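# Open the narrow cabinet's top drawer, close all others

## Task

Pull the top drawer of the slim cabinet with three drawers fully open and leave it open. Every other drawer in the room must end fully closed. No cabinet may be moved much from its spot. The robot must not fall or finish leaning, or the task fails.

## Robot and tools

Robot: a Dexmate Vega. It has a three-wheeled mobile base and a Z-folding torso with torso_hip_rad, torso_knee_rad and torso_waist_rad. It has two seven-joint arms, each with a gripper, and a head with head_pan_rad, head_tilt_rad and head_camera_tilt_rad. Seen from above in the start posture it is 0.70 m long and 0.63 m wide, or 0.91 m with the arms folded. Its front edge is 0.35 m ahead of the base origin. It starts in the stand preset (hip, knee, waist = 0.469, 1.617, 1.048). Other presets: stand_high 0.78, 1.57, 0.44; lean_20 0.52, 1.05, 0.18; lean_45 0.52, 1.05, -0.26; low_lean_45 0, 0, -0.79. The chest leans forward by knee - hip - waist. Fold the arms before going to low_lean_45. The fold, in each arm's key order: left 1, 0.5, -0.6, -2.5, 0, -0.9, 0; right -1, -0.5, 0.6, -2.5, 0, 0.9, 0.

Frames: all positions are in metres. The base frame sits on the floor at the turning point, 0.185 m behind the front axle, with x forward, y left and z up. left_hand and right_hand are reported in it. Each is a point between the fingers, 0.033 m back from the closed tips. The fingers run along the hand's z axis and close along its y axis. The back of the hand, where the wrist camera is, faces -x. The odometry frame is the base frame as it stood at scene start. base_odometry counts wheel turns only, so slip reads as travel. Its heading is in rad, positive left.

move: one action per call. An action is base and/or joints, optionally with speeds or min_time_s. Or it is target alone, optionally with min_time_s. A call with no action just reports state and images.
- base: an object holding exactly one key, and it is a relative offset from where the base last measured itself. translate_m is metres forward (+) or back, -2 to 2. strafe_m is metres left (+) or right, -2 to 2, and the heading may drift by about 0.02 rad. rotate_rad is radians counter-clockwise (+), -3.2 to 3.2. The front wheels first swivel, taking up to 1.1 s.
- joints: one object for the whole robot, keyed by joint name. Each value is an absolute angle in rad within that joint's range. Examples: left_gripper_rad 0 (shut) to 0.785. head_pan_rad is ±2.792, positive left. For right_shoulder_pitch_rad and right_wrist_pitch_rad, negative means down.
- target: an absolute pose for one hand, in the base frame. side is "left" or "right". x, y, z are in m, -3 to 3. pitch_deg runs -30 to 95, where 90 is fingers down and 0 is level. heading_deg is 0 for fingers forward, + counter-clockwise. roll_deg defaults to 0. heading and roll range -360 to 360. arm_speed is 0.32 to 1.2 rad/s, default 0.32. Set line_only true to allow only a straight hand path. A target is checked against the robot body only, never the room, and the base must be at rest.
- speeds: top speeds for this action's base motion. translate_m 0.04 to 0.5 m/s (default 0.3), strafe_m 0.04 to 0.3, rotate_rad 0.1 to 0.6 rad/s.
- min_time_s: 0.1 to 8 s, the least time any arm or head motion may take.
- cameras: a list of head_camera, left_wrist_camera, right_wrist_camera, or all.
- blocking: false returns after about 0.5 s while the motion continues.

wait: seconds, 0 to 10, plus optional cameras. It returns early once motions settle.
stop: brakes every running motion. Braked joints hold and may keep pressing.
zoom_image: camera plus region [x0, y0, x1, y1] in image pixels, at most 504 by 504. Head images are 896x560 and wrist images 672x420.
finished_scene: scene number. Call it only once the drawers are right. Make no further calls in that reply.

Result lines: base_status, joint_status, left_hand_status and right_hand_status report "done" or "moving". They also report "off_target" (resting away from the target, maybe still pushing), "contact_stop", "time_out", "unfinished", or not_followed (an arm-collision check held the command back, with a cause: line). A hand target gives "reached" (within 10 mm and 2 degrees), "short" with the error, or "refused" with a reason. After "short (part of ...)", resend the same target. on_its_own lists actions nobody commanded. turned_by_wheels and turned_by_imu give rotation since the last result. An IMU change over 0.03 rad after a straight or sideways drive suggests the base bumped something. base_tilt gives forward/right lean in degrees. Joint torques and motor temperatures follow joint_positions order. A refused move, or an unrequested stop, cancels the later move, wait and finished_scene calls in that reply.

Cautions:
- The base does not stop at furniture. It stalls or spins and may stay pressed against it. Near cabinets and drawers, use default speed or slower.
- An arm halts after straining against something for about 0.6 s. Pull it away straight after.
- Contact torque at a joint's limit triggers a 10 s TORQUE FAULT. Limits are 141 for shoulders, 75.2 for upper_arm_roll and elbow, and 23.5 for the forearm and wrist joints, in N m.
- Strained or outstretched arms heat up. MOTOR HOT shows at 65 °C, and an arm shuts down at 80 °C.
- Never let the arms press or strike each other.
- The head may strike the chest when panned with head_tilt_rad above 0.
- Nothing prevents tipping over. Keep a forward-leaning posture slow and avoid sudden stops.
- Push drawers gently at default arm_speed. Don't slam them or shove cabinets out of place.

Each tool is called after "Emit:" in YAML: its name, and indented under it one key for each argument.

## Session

Emit:
move:
  joints: {"head_camera_tilt_rad": 0.3}
  cameras: ["head_camera"]

Emit:
move:
  joints: {"head_pan_rad": -1.3}
  cameras: ["head_camera"]

Emit:
move:
  joints: {"head_pan_rad": -2.6}
  cameras: ["head_camera"]

Emit:
move:
  joints: {"head_pan_rad": 2.4}
  cameras: ["head_camera"]

Emit:
move:
  joints: {"head_pan_rad": 1.2}
  cameras: ["head_camera"]

Scene clock: 0.87 s.
Joint torques (N m): left_arm=[4.04 -0.15 -1.07 -2.58 0.09 -2.03 -0.08] | right_arm=[-7.64 -0.35 -0.01 -2.36 0.26 2.24 -0.01]
Motor temperatures (°C): left_arm=[31 31 31 26 40 35 41] | right_arm=[29 27 32 31 36 36 33]
move: done
base_odometry: x=+0.000 y=+0.000 heading=+0.000
turned_by_wheels: +0.000
turned_by_imu: +0.000
base_tilt: forward=+0.1 right=+0.7
base_status: not commanded
joint_positions: torso_hip_rad=+0.469 torso_knee_rad=+1.617 torso_waist_rad=+1.048 left_shoulder_pitch_rad=+2.199 left_shoulder_yaw_rad=+0.008 left_upper_arm_roll_rad=-0.009 left_elbow_rad=-1.083 left_forearm_roll_rad=+0.016 left_wrist_pitch_rad=-0.484 left_wrist_yaw_rad=+0.004 left_gripper_rad=+0.005 right_shoulder_pitch_rad=-2.208 right_shoulder_yaw_rad=+0.017 right_upper_arm_roll_rad=-0.013 right_elbow_rad=-1.119 right_forearm_roll_rad=-0.015 right_wrist_pitch_rad=+0.484 right_wrist_yaw_rad=-0.019 right_gripper_rad=+0.005 head_pan_rad=+0.000 head_tilt_rad=+0.000 head_camera_tilt_rad=+0.300
joint_status: all done
chest: x=-0.0111 y=+0.0000 z=+1.4155 quat_wxyz=(+0.999, +0.000, +0.050, +0.000)
left_hand: x=+0.1637 y=+0.2372 z=+0.6154 quat_wxyz=(+0.407, +0.009, +0.913, +0.007) pitch_deg=+41.9 heading_deg=+0.4 roll_deg=+1.6 back=up
right_hand: x=+0.1747 y=-0.2171 z=+0.6263 quat_wxyz=(+0.419, +0.002, +0.908, +0.001) pitch_deg=+40.4 heading_deg=+0.0 roll_deg=+0.2 back=up

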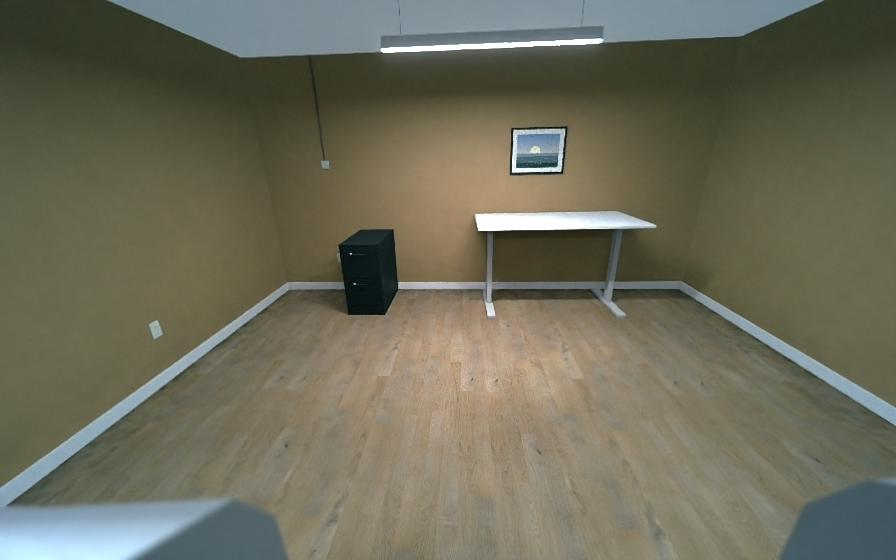

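Scene clock: 2.40 s.
Joint torques (N m): left_arm=[4.07 -0.17 -1.02 -2.66 0.11 -2.1 -0.07] | right_arm=[-7.61 -0.38 0.09 -2.38 0.25 2.26 -0.01]
move: done
base_odometry: x=+0.000 y=+0.000 heading=+0.000
turned_by_wheels: +0.000
turned_by_imu: +0.000
base_tilt: forward=+0.1 right=+0.7
base_status: not commanded
joint_positions: torso_hip_rad=+0.469 torso_knee_rad=+1.617 torso_waist_rad=+1.048 left_shoulder_pitch_rad=+2.199 left_shoulder_yaw_rad=+0.008 left_upper_arm_roll_rad=-0.009 left_elbow_rad=-1.083 left_forearm_roll_rad=+0.016 left_wrist_pitch_rad=-0.484 left_wrist_yaw_rad=+0.004 left_gripper_rad=+0.005 right_shoulder_pitch_rad=-2.208 right_shoulder_yaw_rad=+0.017 right_upper_arm_roll_rad=-0.013 right_elbow_rad=-1.119 right_forearm_roll_rad=-0.015 right_wrist_pitch_rad=+0.484 right_wrist_yaw_rad=-0.019 right_gripper_rad=+0.005 head_pan_rad=-1.300 head_tilt_rad=+0.000 head_camera_tilt_rad=+0.300
joint_status: all done
chest: x=-0.0111 y=+0.0000 z=+1.4155 quat_wxyz=(+0.999, +0.000, +0.050, +0.000)
left_hand: x=+0.1637 y=+0.2372 z=+0.6154 quat_wxyz=(+0.407, +0.009, +0.913, +0.007) pitch_deg=+41.9 heading_deg=+0.4 roll_deg=+1.6 back=up
right_hand: x=+0.1747 y=-0.2171 z=+0.6263 quat_wxyz=(+0.419, +0.002, +0.908, +0.001) pitch_deg=+40.4 heading_deg=+0.0 roll_deg=+0.2 back=up

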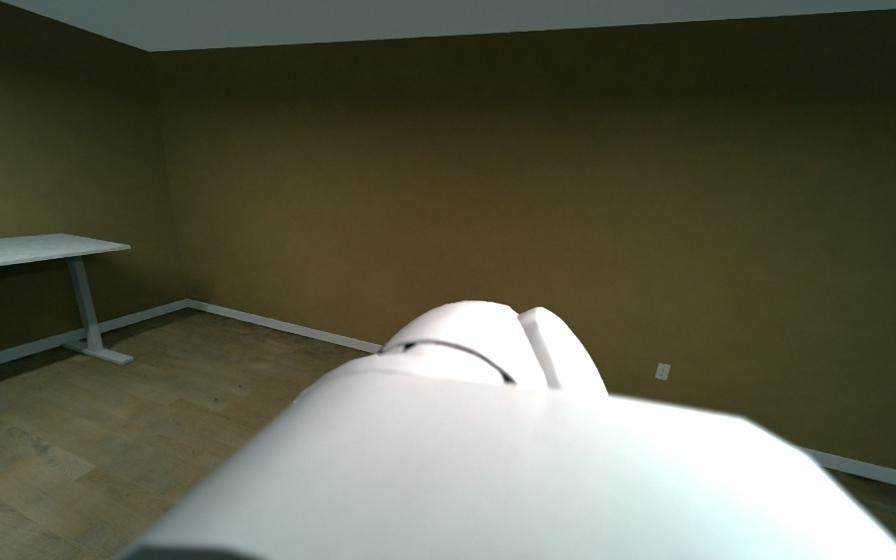

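Scene clock: 3.93 s.
Joint torques (N m): left_arm=[4.31 -0.33 -1.09 -2.65 0.05 -2.13 -0.06] | right_arm=[-7.06 -0.34 0.06 -2.29 0.27 2.23 -0.01]
move: done
base_odometry: x=+0.000 y=+0.000 heading=+0.000
turned_by_wheels: +0.000
turned_by_imu: +0.000
base_tilt: forward=+0.0 right=+0.8
base_status: not commanded
joint_positions: torso_hip_rad=+0.469 torso_knee_rad=+1.617 torso_waist_rad=+1.048 left_shoulder_pitch_rad=+2.199 left_shoulder_yaw_rad=+0.008 left_upper_arm_roll_rad=-0.009 left_elbow_rad=-1.083 left_forearm_roll_rad=+0.016 left_wrist_pitch_rad=-0.484 left_wrist_yaw_rad=+0.004 left_gripper_rad=+0.005 right_shoulder_pitch_rad=-2.208 right_shoulder_yaw_rad=+0.017 right_upper_arm_roll_rad=-0.013 right_elbow_rad=-1.119 right_forearm_roll_rad=-0.015 right_wrist_pitch_rad=+0.484 right_wrist_yaw_rad=-0.019 right_gripper_rad=+0.005 head_pan_rad=-2.600 head_tilt_rad=+0.000 head_camera_tilt_rad=+0.300
joint_status: all done
chest: x=-0.0111 y=+0.0000 z=+1.4155 quat_wxyz=(+0.999, +0.000, +0.050, +0.000)
left_hand: x=+0.1637 y=+0.2372 z=+0.6154 quat_wxyz=(+0.407, +0.009, +0.913, +0.007) pitch_deg=+41.9 heading_deg=+0.4 roll_deg=+1.6 back=up
right_hand: x=+0.1747 y=-0.2171 z=+0.6263 quat_wxyz=(+0.419, +0.002, +0.908, +0.001) pitch_deg=+40.4 heading_deg=+0.0 roll_deg=+0.2 back=up

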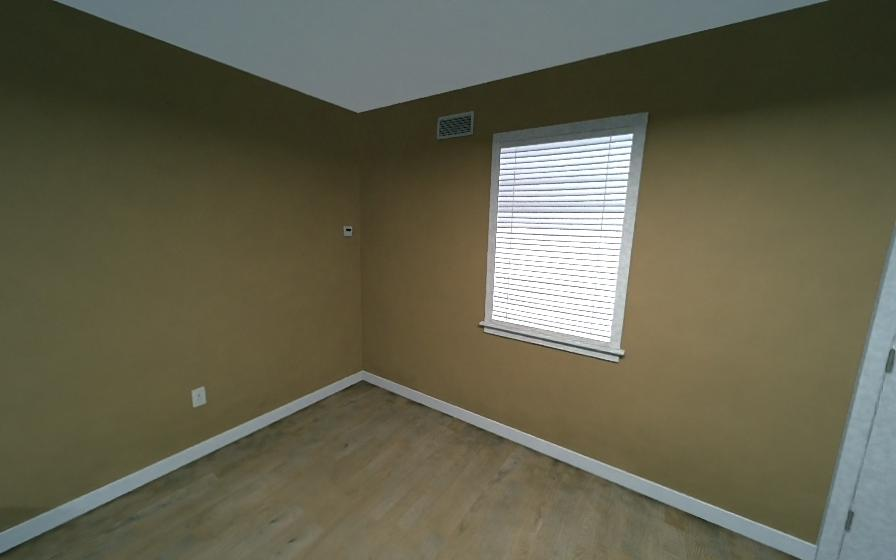

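Scene clock: 7.93 s.
Joint torques (N m): left_arm=[3.94 -0.16 -1.07 -2.54 0.07 -2.39 -0.04] | right_arm=[-6.87 -0.09 0.16 -2.27 0.26 2.2 0]
move: done
base_odometry: x=+0.000 y=+0.000 heading=+0.000
turned_by_wheels: +0.000
turned_by_imu: +0.000
base_tilt: forward=+0.1 right=+0.8
base_status: not commanded
joint_positions: torso_hip_rad=+0.469 torso_knee_rad=+1.617 torso_waist_rad=+1.048 left_shoulder_pitch_rad=+2.199 left_shoulder_yaw_rad=+0.008 left_upper_arm_roll_rad=-0.009 left_elbow_rad=-1.083 left_forearm_roll_rad=+0.016 left_wrist_pitch_rad=-0.484 left_wrist_yaw_rad=+0.004 left_gripper_rad=+0.005 right_shoulder_pitch_rad=-2.208 right_shoulder_yaw_rad=+0.017 right_upper_arm_roll_rad=-0.013 right_elbow_rad=-1.119 right_forearm_roll_rad=-0.015 right_wrist_pitch_rad=+0.484 right_wrist_yaw_rad=-0.019 right_gripper_rad=+0.005 head_pan_rad=+2.400 head_tilt_rad=+0.000 head_camera_tilt_rad=+0.300
joint_status: all done
chest: x=-0.0111 y=+0.0000 z=+1.4155 quat_wxyz=(+0.999, +0.000, +0.050, +0.000)
left_hand: x=+0.1637 y=+0.2372 z=+0.6154 quat_wxyz=(+0.407, +0.009, +0.913, +0.007) pitch_deg=+41.9 heading_deg=+0.4 roll_deg=+1.6 back=up
right_hand: x=+0.1747 y=-0.2171 z=+0.6263 quat_wxyz=(+0.419, +0.002, +0.908, +0.001) pitch_deg=+40.4 heading_deg=+0.0 roll_deg=+0.2 back=up

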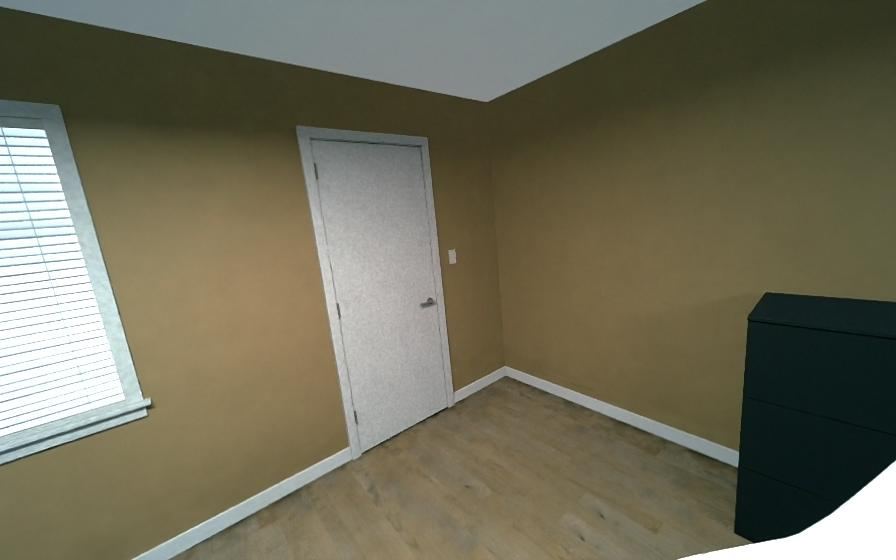

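Scene clock: 9.40 s.
Joint torques (N m): left_arm=[4.14 -0.22 -1.05 -2.51 0.09 -2.43 -0.04] | right_arm=[-7.08 0.37 0.24 -2.28 0.24 2.14 -0.01]
move: done
base_odometry: x=+0.000 y=+0.000 heading=+0.000
turned_by_wheels: +0.000
turned_by_imu: +0.000
base_tilt: forward=+0.1 right=+0.8
base_status: not commanded
joint_positions: torso_hip_rad=+0.469 torso_knee_rad=+1.617 torso_waist_rad=+1.048 left_shoulder_pitch_rad=+2.199 left_shoulder_yaw_rad=+0.008 left_upper_arm_roll_rad=-0.009 left_elbow_rad=-1.083 left_forearm_roll_rad=+0.016 left_wrist_pitch_rad=-0.484 left_wrist_yaw_rad=+0.004 left_gripper_rad=+0.005 right_shoulder_pitch_rad=-2.208 right_shoulder_yaw_rad=+0.017 right_upper_arm_roll_rad=-0.013 right_elbow_rad=-1.119 right_forearm_roll_rad=-0.015 right_wrist_pitch_rad=+0.484 right_wrist_yaw_rad=-0.019 right_gripper_rad=+0.005 head_pan_rad=+1.200 head_tilt_rad=+0.000 head_camera_tilt_rad=+0.300
joint_status: all done
chest: x=-0.0111 y=+0.0000 z=+1.4155 quat_wxyz=(+0.999, +0.000, +0.050, +0.000)
left_hand: x=+0.1637 y=+0.2372 z=+0.6154 quat_wxyz=(+0.407, +0.009, +0.913, +0.007) pitch_deg=+41.9 heading_deg=+0.4 roll_deg=+1.6 back=up
right_hand: x=+0.1747 y=-0.2171 z=+0.6263 quat_wxyz=(+0.419, +0.002, +0.908, +0.001) pitch_deg=+40.4 heading_deg=+0.0 roll_deg=+0.2 back=up

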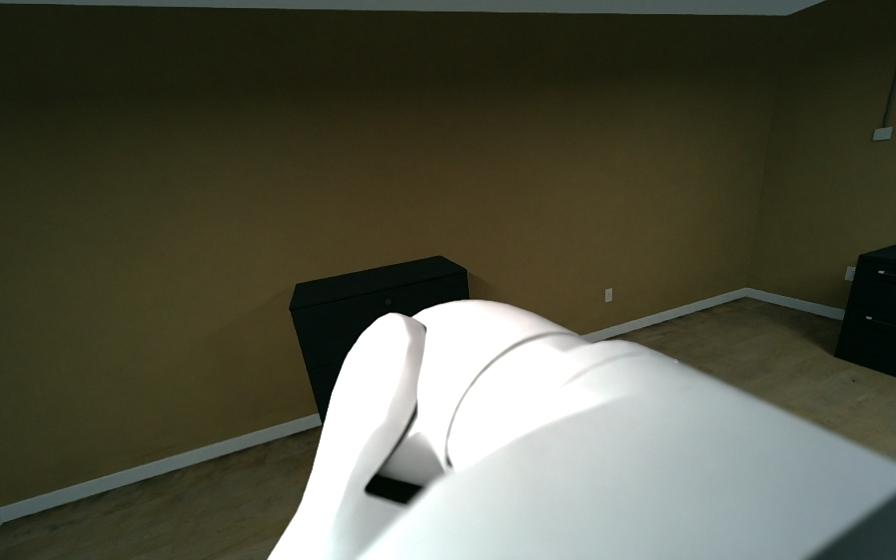

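Emit:
move:
  base: {"rotate_rad": -1.35}
  joints: {"head_pan_rad": 0, "left_shoulder_pitch_rad": 2.356, "left_shoulder_yaw_rad": 0.664, "left_upper_arm_roll_rad": -0.402, "left_elbow_rad": -2.452, "left_forearm_roll_rad": 0.043, "left_wrist_pitch_rad": 0.227, "left_wrist_yaw_rad": 0.175, "left_gripper_rad": 0.15}
  blocking: false

Emit:
wait:
  seconds: 2.4
  cameras: ["head_camera"]

Scene clock: 11.40 s.
Joint torques (N m): left_arm=[7.61 3.44 -4.85 -3.88 0.3 -2.17 0.26] | right_arm=[-7.26 0.44 0.22 -2.43 0.26 2 0]
move: moving
base_odometry: x=+0.000 y=+0.000 heading=-0.016
turned_by_wheels: -0.016
turned_by_imu: -0.016
base_tilt: forward=+0.0 right=+0.7
base_status: rotate_rad moving
joint_positions: torso_hip_rad=+0.469 torso_knee_rad=+1.617 torso_waist_rad=+1.048 left_shoulder_pitch_rad=+2.206 left_shoulder_yaw_rad=+0.032 left_upper_arm_roll_rad=-0.025 left_elbow_rad=-1.120 left_forearm_roll_rad=+0.017 left_wrist_pitch_rad=-0.458 left_wrist_yaw_rad=+0.012 left_gripper_rad=+0.150 right_shoulder_pitch_rad=-2.208 right_shoulder_yaw_rad=+0.017 right_upper_arm_roll_rad=-0.013 right_elbow_rad=-1.119 right_forearm_roll_rad=-0.015 right_wrist_pitch_rad=+0.484 right_wrist_yaw_rad=-0.019 right_gripper_rad=+0.005 head_pan_rad=+0.726 head_tilt_rad=+0.000 head_camera_tilt_rad=+0.300
joint_status: left_shoulder_pitch_rad moving; left_shoulder_yaw_rad moving; left_upper_arm_roll_rad moving; left_elbow_rad moving; left_forearm_roll_rad moving; left_wrist_pitch_rad moving; left_wrist_yaw_rad moving; left_gripper_rad moving; head_pan_rad moving
chest: x=-0.0111 y=+0.0000 z=+1.4155 quat_wxyz=(+0.999, +0.000, +0.050, +0.000)
left_hand: x=+0.1715 y=+0.2606 z=+0.6204 quat_wxyz=(+0.409, +0.016, +0.912, +0.023) pitch_deg=+41.6 heading_deg=+2.2 roll_deg=+4.2 back=up
right_hand: x=+0.1747 y=-0.2171 z=+0.6263 quat_wxyz=(+0.419, +0.002, +0.908, +0.001) pitch_deg=+40.4 heading_deg=+0.0 roll_deg=+0.2 back=up
pictures: none

Scene clock: 13.80 s.
Joint torques (N m): left_arm=[4.75 6.66 -9.8 -6.16 0.32 -2.35 0.68] | right_arm=[-7.39 0.49 0.14 -2.47 0.24 1.65 -0.01]
earlier move: moving
base_odometry: x=+0.002 y=+0.001 heading=-1.241
turned_by_wheels: -1.225
turned_by_imu: -1.219
base_tilt: forward=+0.0 right=+0.7
base_status: rotate_rad moving
joint_positions: torso_hip_rad=+0.469 torso_knee_rad=+1.617 torso_waist_rad=+1.048 left_shoulder_pitch_rad=+2.284 left_shoulder_yaw_rad=+0.366 left_upper_arm_roll_rad=-0.223 left_elbow_rad=-1.833 left_forearm_roll_rad=+0.031 left_wrist_pitch_rad=-0.096 left_wrist_yaw_rad=+0.097 left_gripper_rad=+0.150 right_shoulder_pitch_rad=-2.208 right_shoulder_yaw_rad=+0.017 right_upper_arm_roll_rad=-0.013 right_elbow_rad=-1.119 right_forearm_roll_rad=-0.015 right_wrist_pitch_rad=+0.484 right_wrist_yaw_rad=-0.019 right_gripper_rad=+0.005 head_pan_rad=+0.000 head_tilt_rad=+0.000 head_camera_tilt_rad=+0.300
joint_status: left_shoulder_pitch_rad moving; left_shoulder_yaw_rad moving; left_upper_arm_roll_rad moving; left_elbow_rad moving; left_forearm_roll_rad moving; left_wrist_pitch_rad moving; left_wrist_yaw_rad moving; the others done
chest: x=-0.0111 y=+0.0000 z=+1.4155 quat_wxyz=(+0.999, +0.000, +0.050, +0.000)
left_hand: x=+0.3872 y=+0.4381 z=+0.8767 quat_wxyz=(+0.539, +0.143, +0.808, +0.189) pitch_deg=+20.3 heading_deg=+9.3 roll_deg=+29.4 back=up
right_hand: x=+0.1747 y=-0.2171 z=+0.6263 quat_wxyz=(+0.419, +0.002, +0.908, +0.001) pitch_deg=+40.4 heading_deg=+0.0 roll_deg=+0.2 back=up
wait: 2.40 s; no rest

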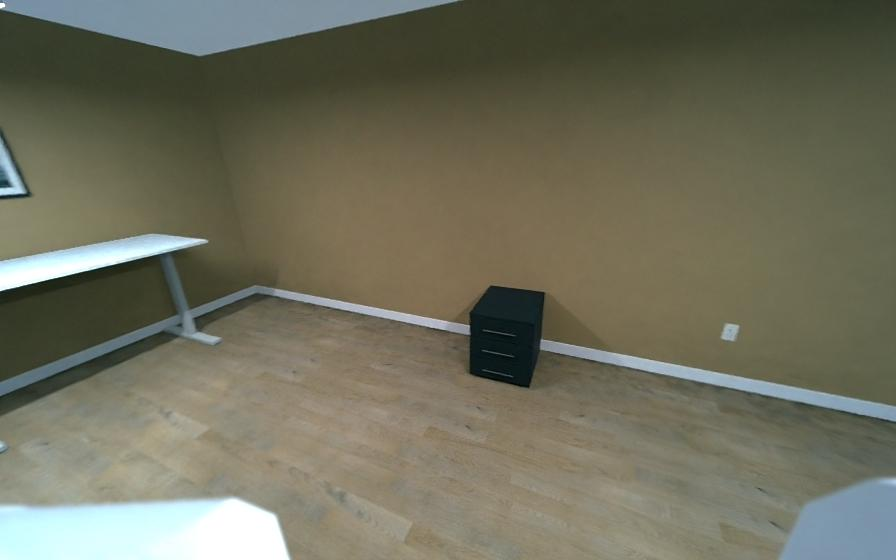

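Emit:
move:
  base: {"rotate_rad": -0.127}
  joints: {"torso_hip_rad": 0.2, "torso_knee_rad": 0.75, "torso_waist_rad": -0.24, "head_camera_tilt_rad": 0.1}
  blocking: false

Emit:
wait:
  seconds: 1.0

Emit:
move:
  base: {"translate_m": 1.02}
  cameras: ["head_camera"]

Scene clock: 15.27 s.
Joint torques (N m): left_arm=[2.74 6.8 -11.93 -6.06 0.63 -2.01 0.89] | right_arm=[-7.97 0.43 0.02 -2.42 0.25 1.58 -0.03]
earlier move: done
move: moving
base_odometry: x=+0.002 y=+0.001 heading=-1.429
turned_by_wheels: -0.188
turned_by_imu: -0.187
base_tilt: forward=+0.0 right=+0.7
base_status: rotate_rad moving
joint_positions: torso_hip_rad=+0.462 torso_knee_rad=+1.594 torso_waist_rad=+1.014 left_shoulder_pitch_rad=+2.335 left_shoulder_yaw_rad=+0.582 left_upper_arm_roll_rad=-0.351 left_elbow_rad=-2.302 left_forearm_roll_rad=+0.039 left_wrist_pitch_rad=+0.139 left_wrist_yaw_rad=+0.152 left_gripper_rad=+0.150 right_shoulder_pitch_rad=-2.208 right_shoulder_yaw_rad=+0.017 right_upper_arm_roll_rad=-0.013 right_elbow_rad=-1.119 right_forearm_roll_rad=-0.015 right_wrist_pitch_rad=+0.484 right_wrist_yaw_rad=-0.019 right_gripper_rad=+0.005 head_pan_rad=+0.000 head_tilt_rad=+0.000 head_camera_tilt_rad=+0.100
joint_status: torso_hip_rad moving; torso_knee_rad moving; torso_waist_rad moving; left_shoulder_pitch_rad moving; left_shoulder_yaw_rad moving; left_upper_arm_roll_rad moving; left_elbow_rad moving; left_forearm_roll_rad moving; left_wrist_pitch_rad moving; left_wrist_yaw_rad moving; head_camera_tilt_rad moving
chest: x=-0.0077 y=+0.0000 z=+1.4121 quat_wxyz=(+0.998, +0.000, +0.059, +0.000)
left_hand: x=+0.4717 y=+0.3939 z=+1.0963 quat_wxyz=(+0.621, +0.240, +0.704, +0.248) pitch_deg=+6.1 heading_deg=+3.0 roll_deg=+40.6 back=up
right_hand: x=+0.1637 y=-0.2171 z=+0.6196 quat_wxyz=(+0.411, +0.002, +0.912, +0.001) pitch_deg=+41.5 heading_deg=+0.0 roll_deg=+0.2 back=up
pictures: none

Scene clock: 16.27 s.
Joint torques (N m): left_arm=[2.77 5.83 -11.5 -6.05 0.87 -2.08 0.91] | right_arm=[-11.06 0.5 -0.11 -1.87 0.25 1.48 -0.02]
earlier move: moving
base_odometry: x=+0.002 y=+0.001 heading=-1.481
turned_by_wheels: -0.052
turned_by_imu: -0.052
base_tilt: forward=+0.0 right=+0.7
base_status: done
joint_positions: torso_hip_rad=+0.412 torso_knee_rad=+1.435 torso_waist_rad=+0.777 left_shoulder_pitch_rad=+2.354 left_shoulder_yaw_rad=+0.657 left_upper_arm_roll_rad=-0.397 left_elbow_rad=-2.439 left_forearm_roll_rad=+0.043 left_wrist_pitch_rad=+0.219 left_wrist_yaw_rad=+0.173 left_gripper_rad=+0.150 right_shoulder_pitch_rad=-2.208 right_shoulder_yaw_rad=+0.017 right_upper_arm_roll_rad=-0.013 right_elbow_rad=-1.119 right_forearm_roll_rad=-0.015 right_wrist_pitch_rad=+0.484 right_wrist_yaw_rad=-0.019 right_gripper_rad=+0.005 head_pan_rad=+0.000 head_tilt_rad=+0.000 head_camera_tilt_rad=+0.100
joint_status: torso_hip_rad moving; torso_knee_rad moving; torso_waist_rad moving; left_shoulder_pitch_rad moving; left_shoulder_yaw_rad moving; left_upper_arm_roll_rad moving; left_elbow_rad moving; left_forearm_roll_rad moving; left_wrist_pitch_rad moving; left_wrist_yaw_rad moving; the others done
chest: x=+0.0167 y=+0.0000 z=+1.3815 quat_wxyz=(+0.992, +0.000, +0.122, +0.000)
left_hand: x=+0.4709 y=+0.3636 z=+1.0723 quat_wxyz=(+0.598, +0.288, +0.706, +0.247) pitch_deg=+9.4 heading_deg=+0.3 roll_deg=+44.6 back=up
right_hand: x=+0.0864 y=-0.2171 z=+0.5737 quat_wxyz=(+0.352, +0.002, +0.936, +0.001) pitch_deg=+48.7 heading_deg=+0.0 roll_deg=+0.3 back=up
wait: 1.00 s; no rest
pictures: none

Scene clock: 21.43 s.
Joint torques (N m): left_arm=[8.65 2.4 -8.67 -5.05 0.69 -1.93 0.68] | right_arm=[-21.75 0.59 -0.27 1.77 0.21 0.38 0]
move: done
base_odometry: x=+0.094 y=-1.015 heading=-1.482
turned_by_wheels: -0.001
turned_by_imu: -0.002
base_tilt: forward=+0.0 right=+0.8
base_status: done
joint_positions: torso_hip_rad=+0.200 torso_knee_rad=+0.750 torso_waist_rad=-0.240 left_shoulder_pitch_rad=+2.356 left_shoulder_yaw_rad=+0.664 left_upper_arm_roll_rad=-0.402 left_elbow_rad=-2.452 left_forearm_roll_rad=+0.043 left_wrist_pitch_rad=+0.227 left_wrist_yaw_rad=+0.175 left_gripper_rad=+0.150 right_shoulder_pitch_rad=-2.208 right_shoulder_yaw_rad=+0.017 right_upper_arm_roll_rad=-0.013 right_elbow_rad=-1.119 right_forearm_roll_rad=-0.015 right_wrist_pitch_rad=+0.484 right_wrist_yaw_rad=-0.019 right_gripper_rad=+0.005 head_pan_rad=+0.000 head_tilt_rad=+0.000 head_camera_tilt_rad=+0.100
joint_status: all done
chest: x=+0.1155 y=+0.0000 z=+1.1135 quat_wxyz=(+0.923, +0.000, +0.385, +0.000)
left_hand: x=+0.3479 y=+0.3604 z=+0.6182 quat_wxyz=(+0.389, +0.347, +0.838, +0.161) pitch_deg=+40.2 heading_deg=+0.0 roll_deg=+44.9 back=up
right_hand: x=-0.2435 y=-0.2171 z=+0.3865 quat_wxyz=(+0.088, +0.002, +0.996, +0.000) pitch_deg=+79.9 heading_deg=+0.1 roll_deg=+0.4

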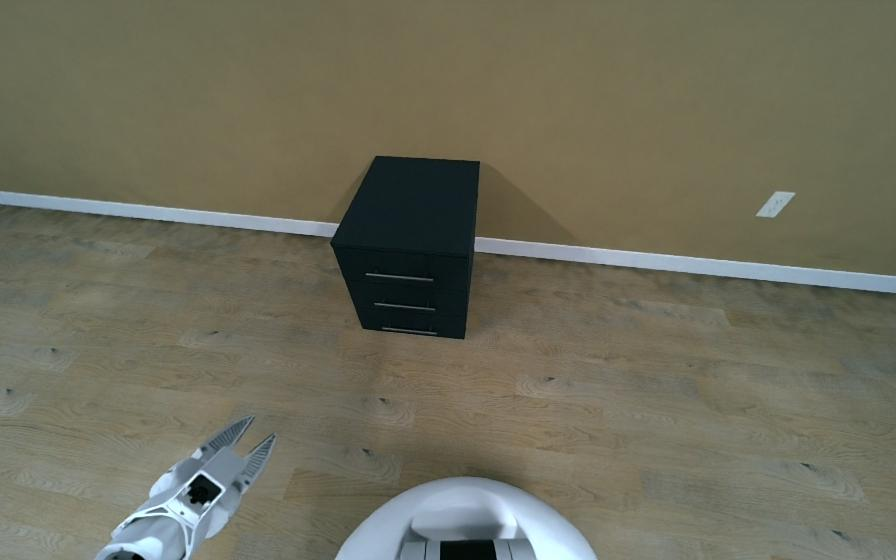

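Emit:
move:
  base: {"rotate_rad": -0.12}
  joints: {"left_shoulder_pitch_rad": 0.869, "left_shoulder_yaw_rad": 0.783, "left_upper_arm_roll_rad": 0.884, "left_elbow_rad": -2.075, "left_forearm_roll_rad": 0.904, "left_wrist_pitch_rad": 0.962, "left_wrist_yaw_rad": -0.51}
  blocking: false

Emit:
wait:
  seconds: 0.9

Emit:
move:
  base: {"translate_m": 0.16}
  cameras: ["head_camera", "left_wrist_camera"]

Scene clock: 23.47 s.
Joint torques (N m): left_arm=[-0.64 3.5 -1.95 -4.19 0.81 -1.66 0.1] | right_arm=[-22 0.65 -0.31 1.83 0.15 0.25 0.02]
move: moving
base_odometry: x=+0.094 y=-1.015 heading=-1.498
turned_by_wheels: -0.017
turned_by_imu: -0.017
base_tilt: forward=+0.1 right=+0.7
base_status: rotate_rad moving
joint_positions: torso_hip_rad=+0.200 torso_knee_rad=+0.750 torso_waist_rad=-0.240 left_shoulder_pitch_rad=+2.319 left_shoulder_yaw_rad=+0.669 left_upper_arm_roll_rad=-0.367 left_elbow_rad=-2.437 left_forearm_roll_rad=+0.071 left_wrist_pitch_rad=+0.252 left_wrist_yaw_rad=+0.151 left_gripper_rad=+0.150 right_shoulder_pitch_rad=-2.208 right_shoulder_yaw_rad=+0.017 right_upper_arm_roll_rad=-0.013 right_elbow_rad=-1.119 right_forearm_roll_rad=-0.015 right_wrist_pitch_rad=+0.484 right_wrist_yaw_rad=-0.019 right_gripper_rad=+0.005 head_pan_rad=+0.000 head_tilt_rad=+0.000 head_camera_tilt_rad=+0.100
joint_status: left_shoulder_pitch_rad moving; left_shoulder_yaw_rad moving; left_upper_arm_roll_rad moving; left_elbow_rad moving; left_forearm_roll_rad moving; left_wrist_pitch_rad moving; left_wrist_yaw_rad moving
chest: x=+0.1155 y=+0.0000 z=+1.1135 quat_wxyz=(+0.923, +0.000, +0.385, +0.000)
left_hand: x=+0.3463 y=+0.3538 z=+0.6048 quat_wxyz=(+0.381, +0.357, +0.839, +0.156) pitch_deg=+41.4 heading_deg=-0.8 roll_deg=+45.3 back=up
right_hand: x=-0.2435 y=-0.2171 z=+0.3865 quat_wxyz=(+0.088, +0.002, +0.996, +0.000) pitch_deg=+79.9 heading_deg=+0.1 roll_deg=+0.4
pictures: none

Scene clock: 24.37 s.
Joint torques (N m): left_arm=[-1.64 4.9 -1.86 -4.84 0.78 -1.63 0.14] | right_arm=[-21.88 0.54 -0.18 1.79 0.16 0.2 0.02]
earlier move: moving
base_odometry: x=+0.094 y=-1.015 heading=-1.602
turned_by_wheels: -0.104
turned_by_imu: -0.103
base_tilt: forward=+0.1 right=+0.7
base_status: rotate_rad moving
joint_positions: torso_hip_rad=+0.200 torso_knee_rad=+0.750 torso_waist_rad=-0.240 left_shoulder_pitch_rad=+2.080 left_shoulder_yaw_rad=+0.688 left_upper_arm_roll_rad=-0.160 left_elbow_rad=-2.377 left_forearm_roll_rad=+0.210 left_wrist_pitch_rad=+0.371 left_wrist_yaw_rad=+0.041 left_gripper_rad=+0.150 right_shoulder_pitch_rad=-2.208 right_shoulder_yaw_rad=+0.017 right_upper_arm_roll_rad=-0.013 right_elbow_rad=-1.119 right_forearm_roll_rad=-0.015 right_wrist_pitch_rad=+0.484 right_wrist_yaw_rad=-0.019 right_gripper_rad=+0.005 head_pan_rad=+0.000 head_tilt_rad=+0.000 head_camera_tilt_rad=+0.100
joint_status: left_shoulder_pitch_rad moving; left_shoulder_yaw_rad moving; left_upper_arm_roll_rad moving; left_elbow_rad moving; left_forearm_roll_rad moving; left_wrist_pitch_rad moving; left_wrist_yaw_rad moving
chest: x=+0.1155 y=+0.0000 z=+1.1135 quat_wxyz=(+0.923, +0.000, +0.385, +0.000)
left_hand: x=+0.3640 y=+0.3025 z=+0.5548 quat_wxyz=(+0.364, +0.404, +0.829, +0.131) pitch_deg=+44.4 heading_deg=-6.2 roll_deg=+45.8 back=up
right_hand: x=-0.2435 y=-0.2171 z=+0.3865 quat_wxyz=(+0.088, +0.002, +0.996, +0.000) pitch_deg=+79.9 heading_deg=+0.1 roll_deg=+0.4
wait: 0.90 s; no rest
pictures: none

Scene clock: 29.20 s.
Joint torques (N m): left_arm=[-15.39 5.62 -3.84 -5.19 2.01 -0.49 0.26] | right_arm=[-21.38 0.09 -0.24 1.73 0.18 0.05 0.02]
earlier move: done
move: done
base_odometry: x=+0.089 y=-1.175 heading=-1.603
turned_by_wheels: -0.001
turned_by_imu: +0.000
base_tilt: forward=+0.1 right=+0.8
base_status: done
joint_positions: torso_hip_rad=+0.200 torso_knee_rad=+0.750 torso_waist_rad=-0.240 left_shoulder_pitch_rad=+0.873 left_shoulder_yaw_rad=+0.782 left_upper_arm_roll_rad=+0.880 left_elbow_rad=-2.076 left_forearm_roll_rad=+0.901 left_wrist_pitch_rad=+0.960 left_wrist_yaw_rad=-0.508 left_gripper_rad=+0.150 right_shoulder_pitch_rad=-2.208 right_shoulder_yaw_rad=+0.017 right_upper_arm_roll_rad=-0.013 right_elbow_rad=-1.119 right_forearm_roll_rad=-0.015 right_wrist_pitch_rad=+0.484 right_wrist_yaw_rad=-0.019 right_gripper_rad=+0.005 head_pan_rad=+0.000 head_tilt_rad=+0.000 head_camera_tilt_rad=+0.100
joint_status: all done
chest: x=+0.1155 y=+0.0000 z=+1.1135 quat_wxyz=(+0.923, +0.000, +0.385, +0.000)
left_hand: x=+0.5590 y=+0.1840 z=+0.4995 quat_wxyz=(+0.254, +0.660, +0.661, +0.252) pitch_deg=+48.1 heading_deg=-0.3 roll_deg=+89.6
right_hand: x=-0.2435 y=-0.2171 z=+0.3865 quat_wxyz=(+0.088, +0.002, +0.996, +0.000) pitch_deg=+79.9 heading_deg=+0.1 roll_deg=+0.4

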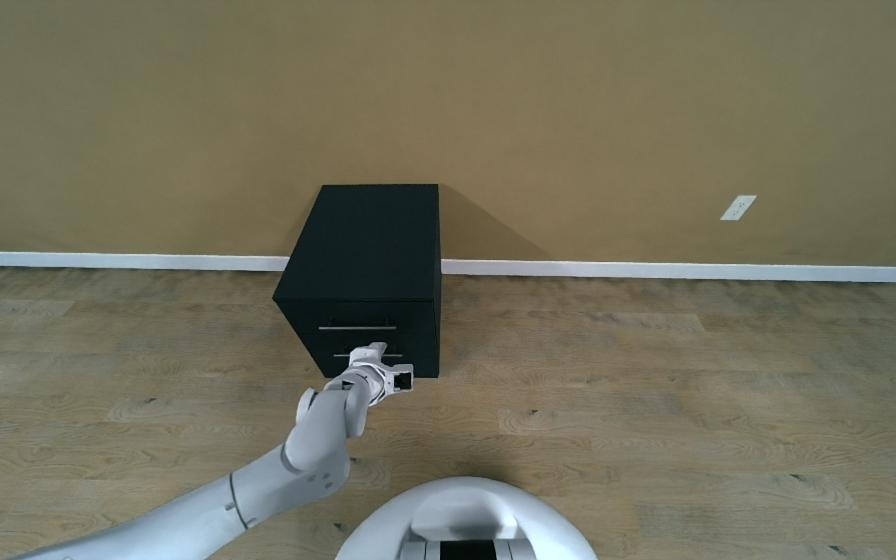

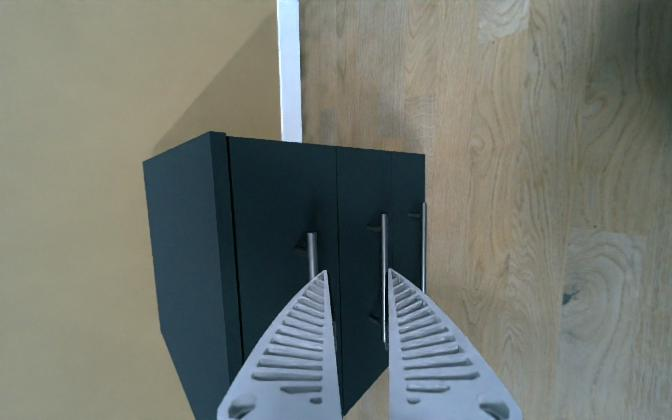

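Emit:
move:
  target: {"side":"left","x":0.654,"y":0.27,"z":0.467,"pitch_deg":48,"heading_deg":0,"roll_deg":90,"arm_speed":0.5}
  cameras: ["head_camera", "left_wrist_camera"]

Scene clock: 32.97 s.
Joint torques (N m): left_arm=[-19.92 3.03 -12.17 -4.3 0.98 -0.76 0.86] | right_arm=[-21.48 -0.33 -0.11 1.91 0.17 0.07 0.07]
move: done
base_odometry: x=+0.089 y=-1.175 heading=-1.603
turned_by_wheels: +0.000
turned_by_imu: +0.000
base_tilt: forward=+0.1 right=+0.7
base_status: not commanded
joint_positions: torso_hip_rad=+0.200 torso_knee_rad=+0.750 torso_waist_rad=-0.240 left_shoulder_pitch_rad=+0.723 left_shoulder_yaw_rad=+0.794 left_upper_arm_roll_rad=+0.756 left_elbow_rad=-1.709 left_forearm_roll_rad=+0.674 left_wrist_pitch_rad=+0.611 left_wrist_yaw_rad=-0.403 left_gripper_rad=+0.150 right_shoulder_pitch_rad=-2.208 right_shoulder_yaw_rad=+0.017 right_upper_arm_roll_rad=-0.013 right_elbow_rad=-1.119 right_forearm_roll_rad=-0.015 right_wrist_pitch_rad=+0.484 right_wrist_yaw_rad=-0.019 right_gripper_rad=+0.005 head_pan_rad=+0.000 head_tilt_rad=+0.000 head_camera_tilt_rad=+0.100
joint_status: not commanded
chest: x=+0.1155 y=+0.0000 z=+1.1135 quat_wxyz=(+0.923, +0.000, +0.385, +0.000)
left_hand: x=+0.6528 y=+0.2691 z=+0.4668 quat_wxyz=(+0.253, +0.661, +0.660, +0.253) pitch_deg=+48.0 heading_deg=+0.0 roll_deg=-89.9
left_hand_status: reached (straight line, planned for 1.1 s): 2 mm and 0.1 deg off.
right_hand: x=-0.2435 y=-0.2171 z=+0.3865 quat_wxyz=(+0.088, +0.002, +0.996, +0.000) pitch_deg=+79.9 heading_deg=+0.1 roll_deg=+0.4

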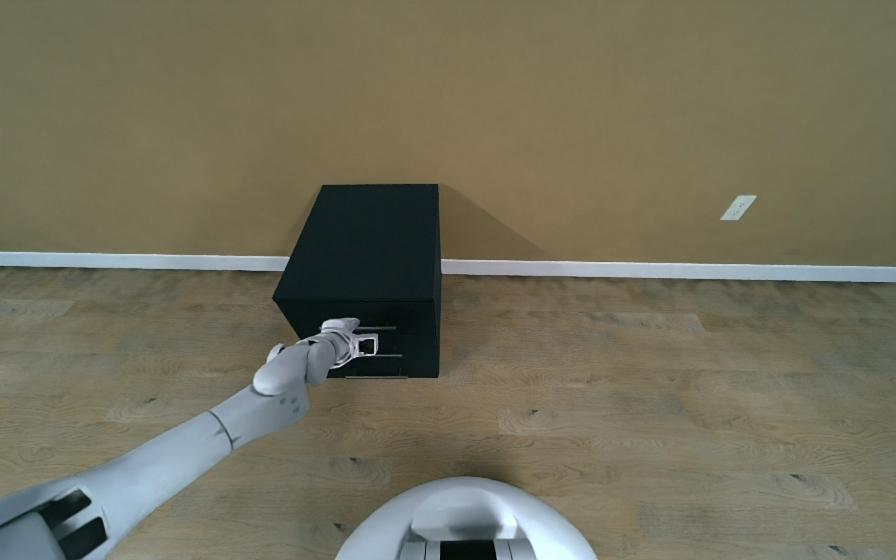

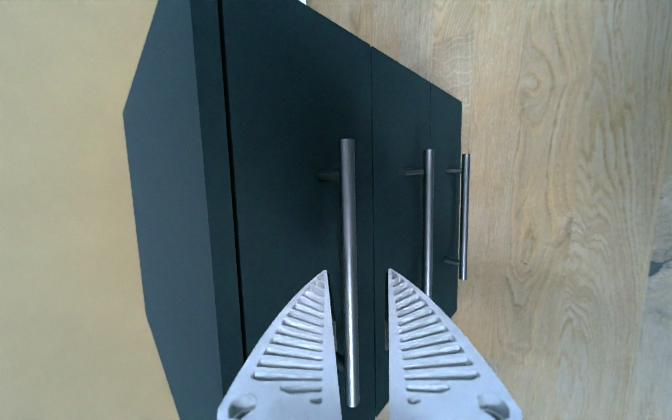

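Emit:
move:
  target: {"side":"left","x":0.689,"y":0.27,"z":0.434,"pitch_deg":48,"heading_deg":0,"roll_deg":90}

Emit:
move:
  joints: {"left_gripper_rad": 0.0}
  cameras: ["left_wrist_camera"]

Scene clock: 35.87 s.
Joint torques (N m): left_arm=[-26.88 1.66 -7.56 -3.63 1.4 -0.48 1.74] | right_arm=[-21.09 -0.48 -0.03 1.9 0.15 0.18 0.08]
move: done
base_odometry: x=+0.089 y=-1.175 heading=-1.603
turned_by_wheels: +0.000
turned_by_imu: +0.000
base_tilt: forward=+0.1 right=+0.8
base_status: not commanded
joint_positions: torso_hip_rad=+0.200 torso_knee_rad=+0.750 torso_waist_rad=-0.240 left_shoulder_pitch_rad=+0.601 left_shoulder_yaw_rad=+0.676 left_upper_arm_roll_rad=+0.804 left_elbow_rad=-1.434 left_forearm_roll_rad=+0.661 left_wrist_pitch_rad=+0.491 left_wrist_yaw_rad=-0.341 left_gripper_rad=+0.150 right_shoulder_pitch_rad=-2.208 right_shoulder_yaw_rad=+0.017 right_upper_arm_roll_rad=-0.013 right_elbow_rad=-1.119 right_forearm_roll_rad=-0.015 right_wrist_pitch_rad=+0.484 right_wrist_yaw_rad=-0.019 right_gripper_rad=+0.005 head_pan_rad=+0.000 head_tilt_rad=+0.000 head_camera_tilt_rad=+0.100
joint_status: not commanded
chest: x=+0.1154 y=+0.0000 z=+1.1135 quat_wxyz=(+0.923, +0.000, +0.385, +0.000)
left_hand: x=+0.6881 y=+0.2702 z=+0.4341 quat_wxyz=(+0.253, +0.660, +0.660, +0.253) pitch_deg=+48.1 heading_deg=+0.0 roll_deg=-90.0
left_hand_status: reached (straight line, planned for 1.2 s): 1 mm and 0.1 deg off.
right_hand: x=-0.2435 y=-0.2171 z=+0.3865 quat_wxyz=(+0.088, +0.002, +0.996, +0.000) pitch_deg=+79.9 heading_deg=+0.1 roll_deg=+0.4
pictures: none

Scene clock: 36.50 s.
Joint torques (N m): left_arm=[-20.19 2.28 -4.47 -3.87 0.7 -0.34 0.55] | right_arm=[-21.14 -0.17 -0.01 1.89 0.18 0.22 0.08]
move: done
base_odometry: x=+0.089 y=-1.175 heading=-1.603
turned_by_wheels: +0.000
turned_by_imu: +0.000
base_tilt: forward=+0.1 right=+0.8
base_status: not commanded
joint_positions: torso_hip_rad=+0.200 torso_knee_rad=+0.750 torso_waist_rad=-0.240 left_shoulder_pitch_rad=+0.600 left_shoulder_yaw_rad=+0.675 left_upper_arm_roll_rad=+0.804 left_elbow_rad=-1.431 left_forearm_roll_rad=+0.661 left_wrist_pitch_rad=+0.489 left_wrist_yaw_rad=-0.340 left_gripper_rad=+0.000 right_shoulder_pitch_rad=-2.208 right_shoulder_yaw_rad=+0.017 right_upper_arm_roll_rad=-0.013 right_elbow_rad=-1.119 right_forearm_roll_rad=-0.015 right_wrist_pitch_rad=+0.484 right_wrist_yaw_rad=-0.019 right_gripper_rad=+0.005 head_pan_rad=+0.000 head_tilt_rad=+0.000 head_camera_tilt_rad=+0.100
joint_status: all done
chest: x=+0.1155 y=+0.0000 z=+1.1135 quat_wxyz=(+0.923, +0.000, +0.385, +0.000)
left_hand: x=+0.6888 y=+0.2702 z=+0.4341 quat_wxyz=(+0.253, +0.660, +0.660, +0.253) pitch_deg=+48.0 heading_deg=+0.0 roll_deg=-90.0
right_hand: x=-0.2435 y=-0.2171 z=+0.3865 quat_wxyz=(+0.088, +0.002, +0.996, +0.000) pitch_deg=+79.9 heading_deg=+0.1 roll_deg=+0.4

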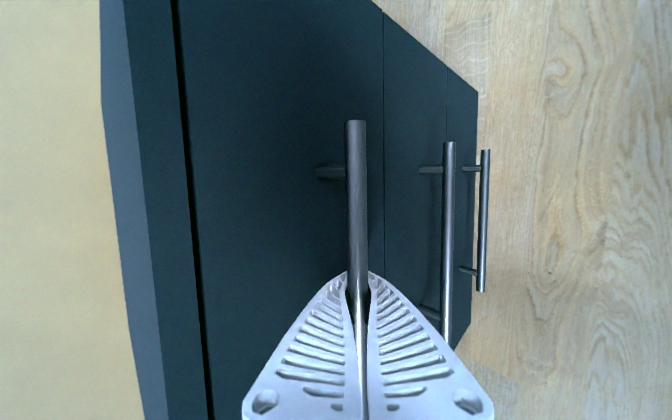

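Emit:
move:
  base: {"translate_m": -0.33}
  speeds: {"translate_m": 0.08}
  cameras: ["head_camera", "left_wrist_camera"]

Scene clock: 41.57 s.
Joint torques (N m): left_arm=[-19.14 -1.87 -3.6 -9.48 -0.38 -3.97 0.41] | right_arm=[-21.4 -0.1 0.03 1.92 0.17 0.52 0.02]
move: done
base_odometry: x=+0.099 y=-0.845 heading=-1.603
turned_by_wheels: -0.001
turned_by_imu: +0.000
base_tilt: forward=+0.1 right=+0.8
base_status: done
joint_positions: torso_hip_rad=+0.200 torso_knee_rad=+0.750 torso_waist_rad=-0.240 left_shoulder_pitch_rad=+0.599 left_shoulder_yaw_rad=+0.675 left_upper_arm_roll_rad=+0.804 left_elbow_rad=-1.430 left_forearm_roll_rad=+0.661 left_wrist_pitch_rad=+0.490 left_wrist_yaw_rad=-0.340 left_gripper_rad=+0.000 right_shoulder_pitch_rad=-2.208 right_shoulder_yaw_rad=+0.017 right_upper_arm_roll_rad=-0.013 right_elbow_rad=-1.119 right_forearm_roll_rad=-0.015 right_wrist_pitch_rad=+0.484 right_wrist_yaw_rad=-0.019 right_gripper_rad=+0.005 head_pan_rad=+0.000 head_tilt_rad=+0.000 head_camera_tilt_rad=+0.100
joint_status: not commanded
chest: x=+0.1154 y=+0.0000 z=+1.1135 quat_wxyz=(+0.923, +0.000, +0.385, +0.000)
left_hand: x=+0.6889 y=+0.2711 z=+0.4339 quat_wxyz=(+0.253, +0.660, +0.660, +0.254) pitch_deg=+48.0 heading_deg=+0.2 roll_deg=-89.9
right_hand: x=-0.2435 y=-0.2171 z=+0.3865 quat_wxyz=(+0.088, +0.002, +0.996, +0.000) pitch_deg=+79.9 heading_deg=+0.1 roll_deg=+0.4

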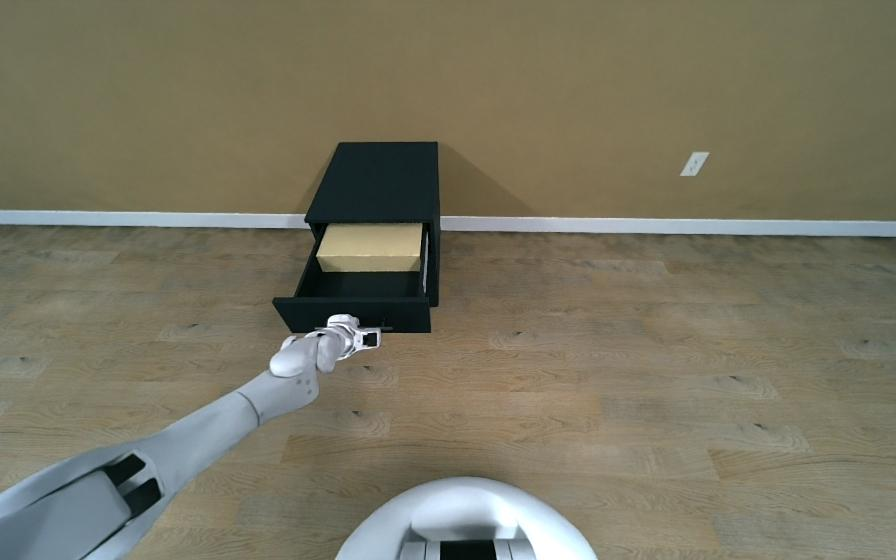

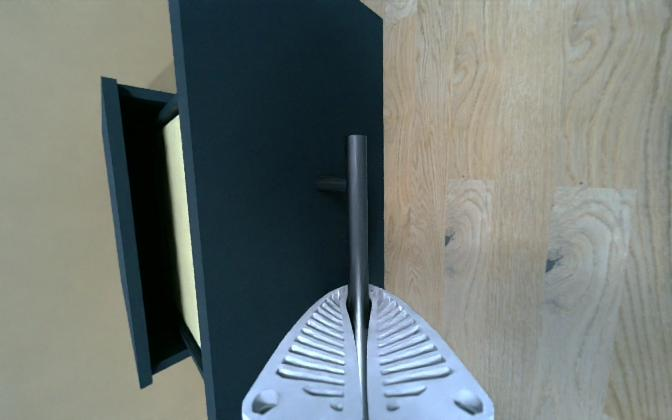

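Emit:
move:
  base: {"translate_m": -0.065}
  speeds: {"translate_m": 0.05}
  cameras: ["head_camera", "left_wrist_camera"]

Emit:
move:
  joints: {"left_gripper_rad": 0.12}
  cameras: ["head_camera", "left_wrist_camera"]

Scene clock: 43.73 s.
Joint torques (N m): left_arm=[2.95 -0.92 2.44 -1.78 -3.48 -1.48 -3.98] | right_arm=[-21.49 0.02 0.06 1.84 0.14 0.63 0.03]
move: done
base_odometry: x=+0.102 y=-0.780 heading=-1.604
turned_by_wheels: -0.001
turned_by_imu: -0.001
base_tilt: forward=+0.0 right=+0.7
base_status: done
joint_positions: torso_hip_rad=+0.200 torso_knee_rad=+0.750 torso_waist_rad=-0.240 left_shoulder_pitch_rad=+0.599 left_shoulder_yaw_rad=+0.674 left_upper_arm_roll_rad=+0.803 left_elbow_rad=-1.430 left_forearm_roll_rad=+0.662 left_wrist_pitch_rad=+0.489 left_wrist_yaw_rad=-0.338 left_gripper_rad=+0.000 right_shoulder_pitch_rad=-2.208 right_shoulder_yaw_rad=+0.017 right_upper_arm_roll_rad=-0.013 right_elbow_rad=-1.119 right_forearm_roll_rad=-0.015 right_wrist_pitch_rad=+0.484 right_wrist_yaw_rad=-0.019 right_gripper_rad=+0.005 head_pan_rad=+0.000 head_tilt_rad=+0.000 head_camera_tilt_rad=+0.100
joint_status: not commanded
chest: x=+0.1153 y=+0.0000 z=+1.1135 quat_wxyz=(+0.923, +0.000, +0.385, +0.000)
left_hand: x=+0.6903 y=+0.2706 z=+0.4354 quat_wxyz=(+0.254, +0.660, +0.660, +0.255) pitch_deg=+47.8 heading_deg=+0.1 roll_deg=-89.9
right_hand: x=-0.2434 y=-0.2171 z=+0.3865 quat_wxyz=(+0.088, +0.002, +0.996, +0.000) pitch_deg=+79.9 heading_deg=+0.1 roll_deg=+0.4

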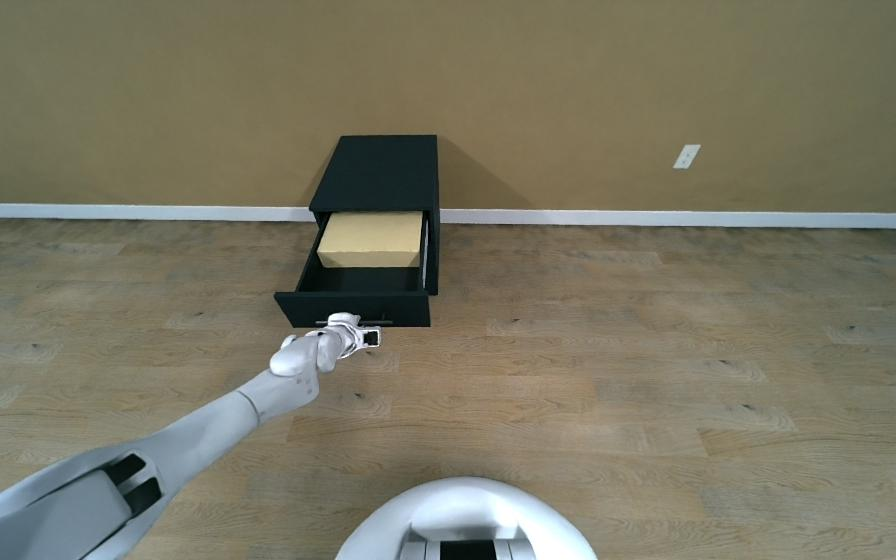

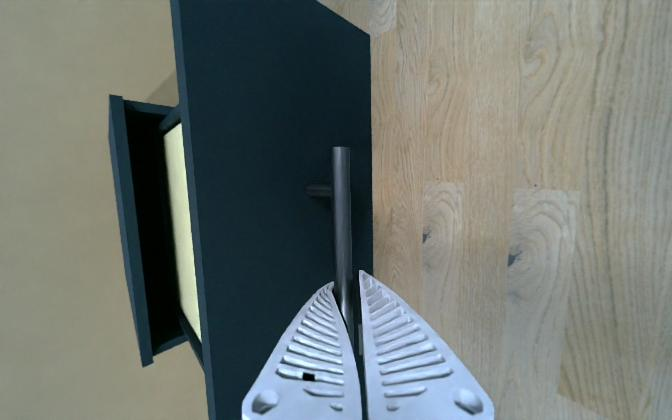

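Scene clock: 44.33 s.
Joint torques (N m): left_arm=[-5.7 -0.92 -0.48 -3.6 -0.78 -1.42 -0.89] | right_arm=[-21.8 0.14 0.07 1.84 0.15 0.58 0]
move: done
base_odometry: x=+0.102 y=-0.780 heading=-1.604
turned_by_wheels: +0.000
turned_by_imu: +0.000
base_tilt: forward=+0.0 right=+0.8
base_status: not commanded
joint_positions: torso_hip_rad=+0.200 torso_knee_rad=+0.750 torso_waist_rad=-0.240 left_shoulder_pitch_rad=+0.599 left_shoulder_yaw_rad=+0.674 left_upper_arm_roll_rad=+0.804 left_elbow_rad=-1.430 left_forearm_roll_rad=+0.661 left_wrist_pitch_rad=+0.489 left_wrist_yaw_rad=-0.339 left_gripper_rad=+0.120 right_shoulder_pitch_rad=-2.208 right_shoulder_yaw_rad=+0.017 right_upper_arm_roll_rad=-0.013 right_elbow_rad=-1.119 right_forearm_roll_rad=-0.015 right_wrist_pitch_rad=+0.484 right_wrist_yaw_rad=-0.019 right_gripper_rad=+0.005 head_pan_rad=+0.000 head_tilt_rad=+0.000 head_camera_tilt_rad=+0.100
joint_status: all done
chest: x=+0.1153 y=+0.0000 z=+1.1135 quat_wxyz=(+0.923, +0.000, +0.385, +0.000)
left_hand: x=+0.6896 y=+0.2705 z=+0.4348 quat_wxyz=(+0.254, +0.660, +0.660, +0.254) pitch_deg=+47.9 heading_deg=+0.1 roll_deg=-89.9
right_hand: x=-0.2435 y=-0.2171 z=+0.3865 quat_wxyz=(+0.088, +0.002, +0.996, +0.000) pitch_deg=+79.9 heading_deg=+0.1 roll_deg=+0.4

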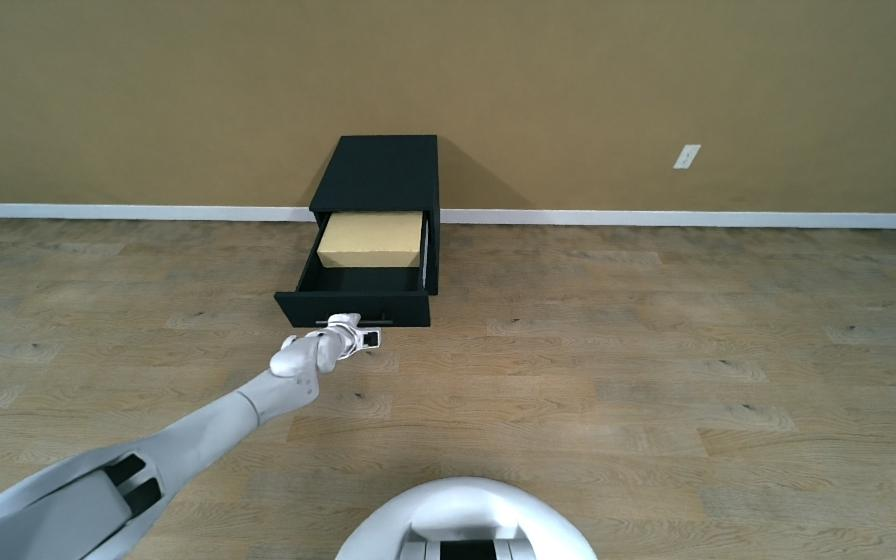

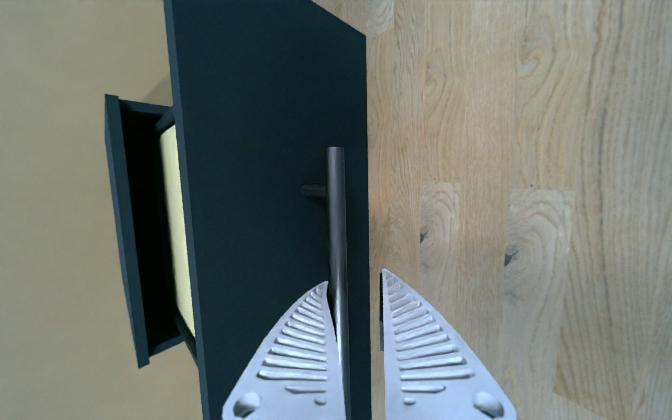

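Emit:
finished_scene:
  scene: 3

The scene is finished: the task was done.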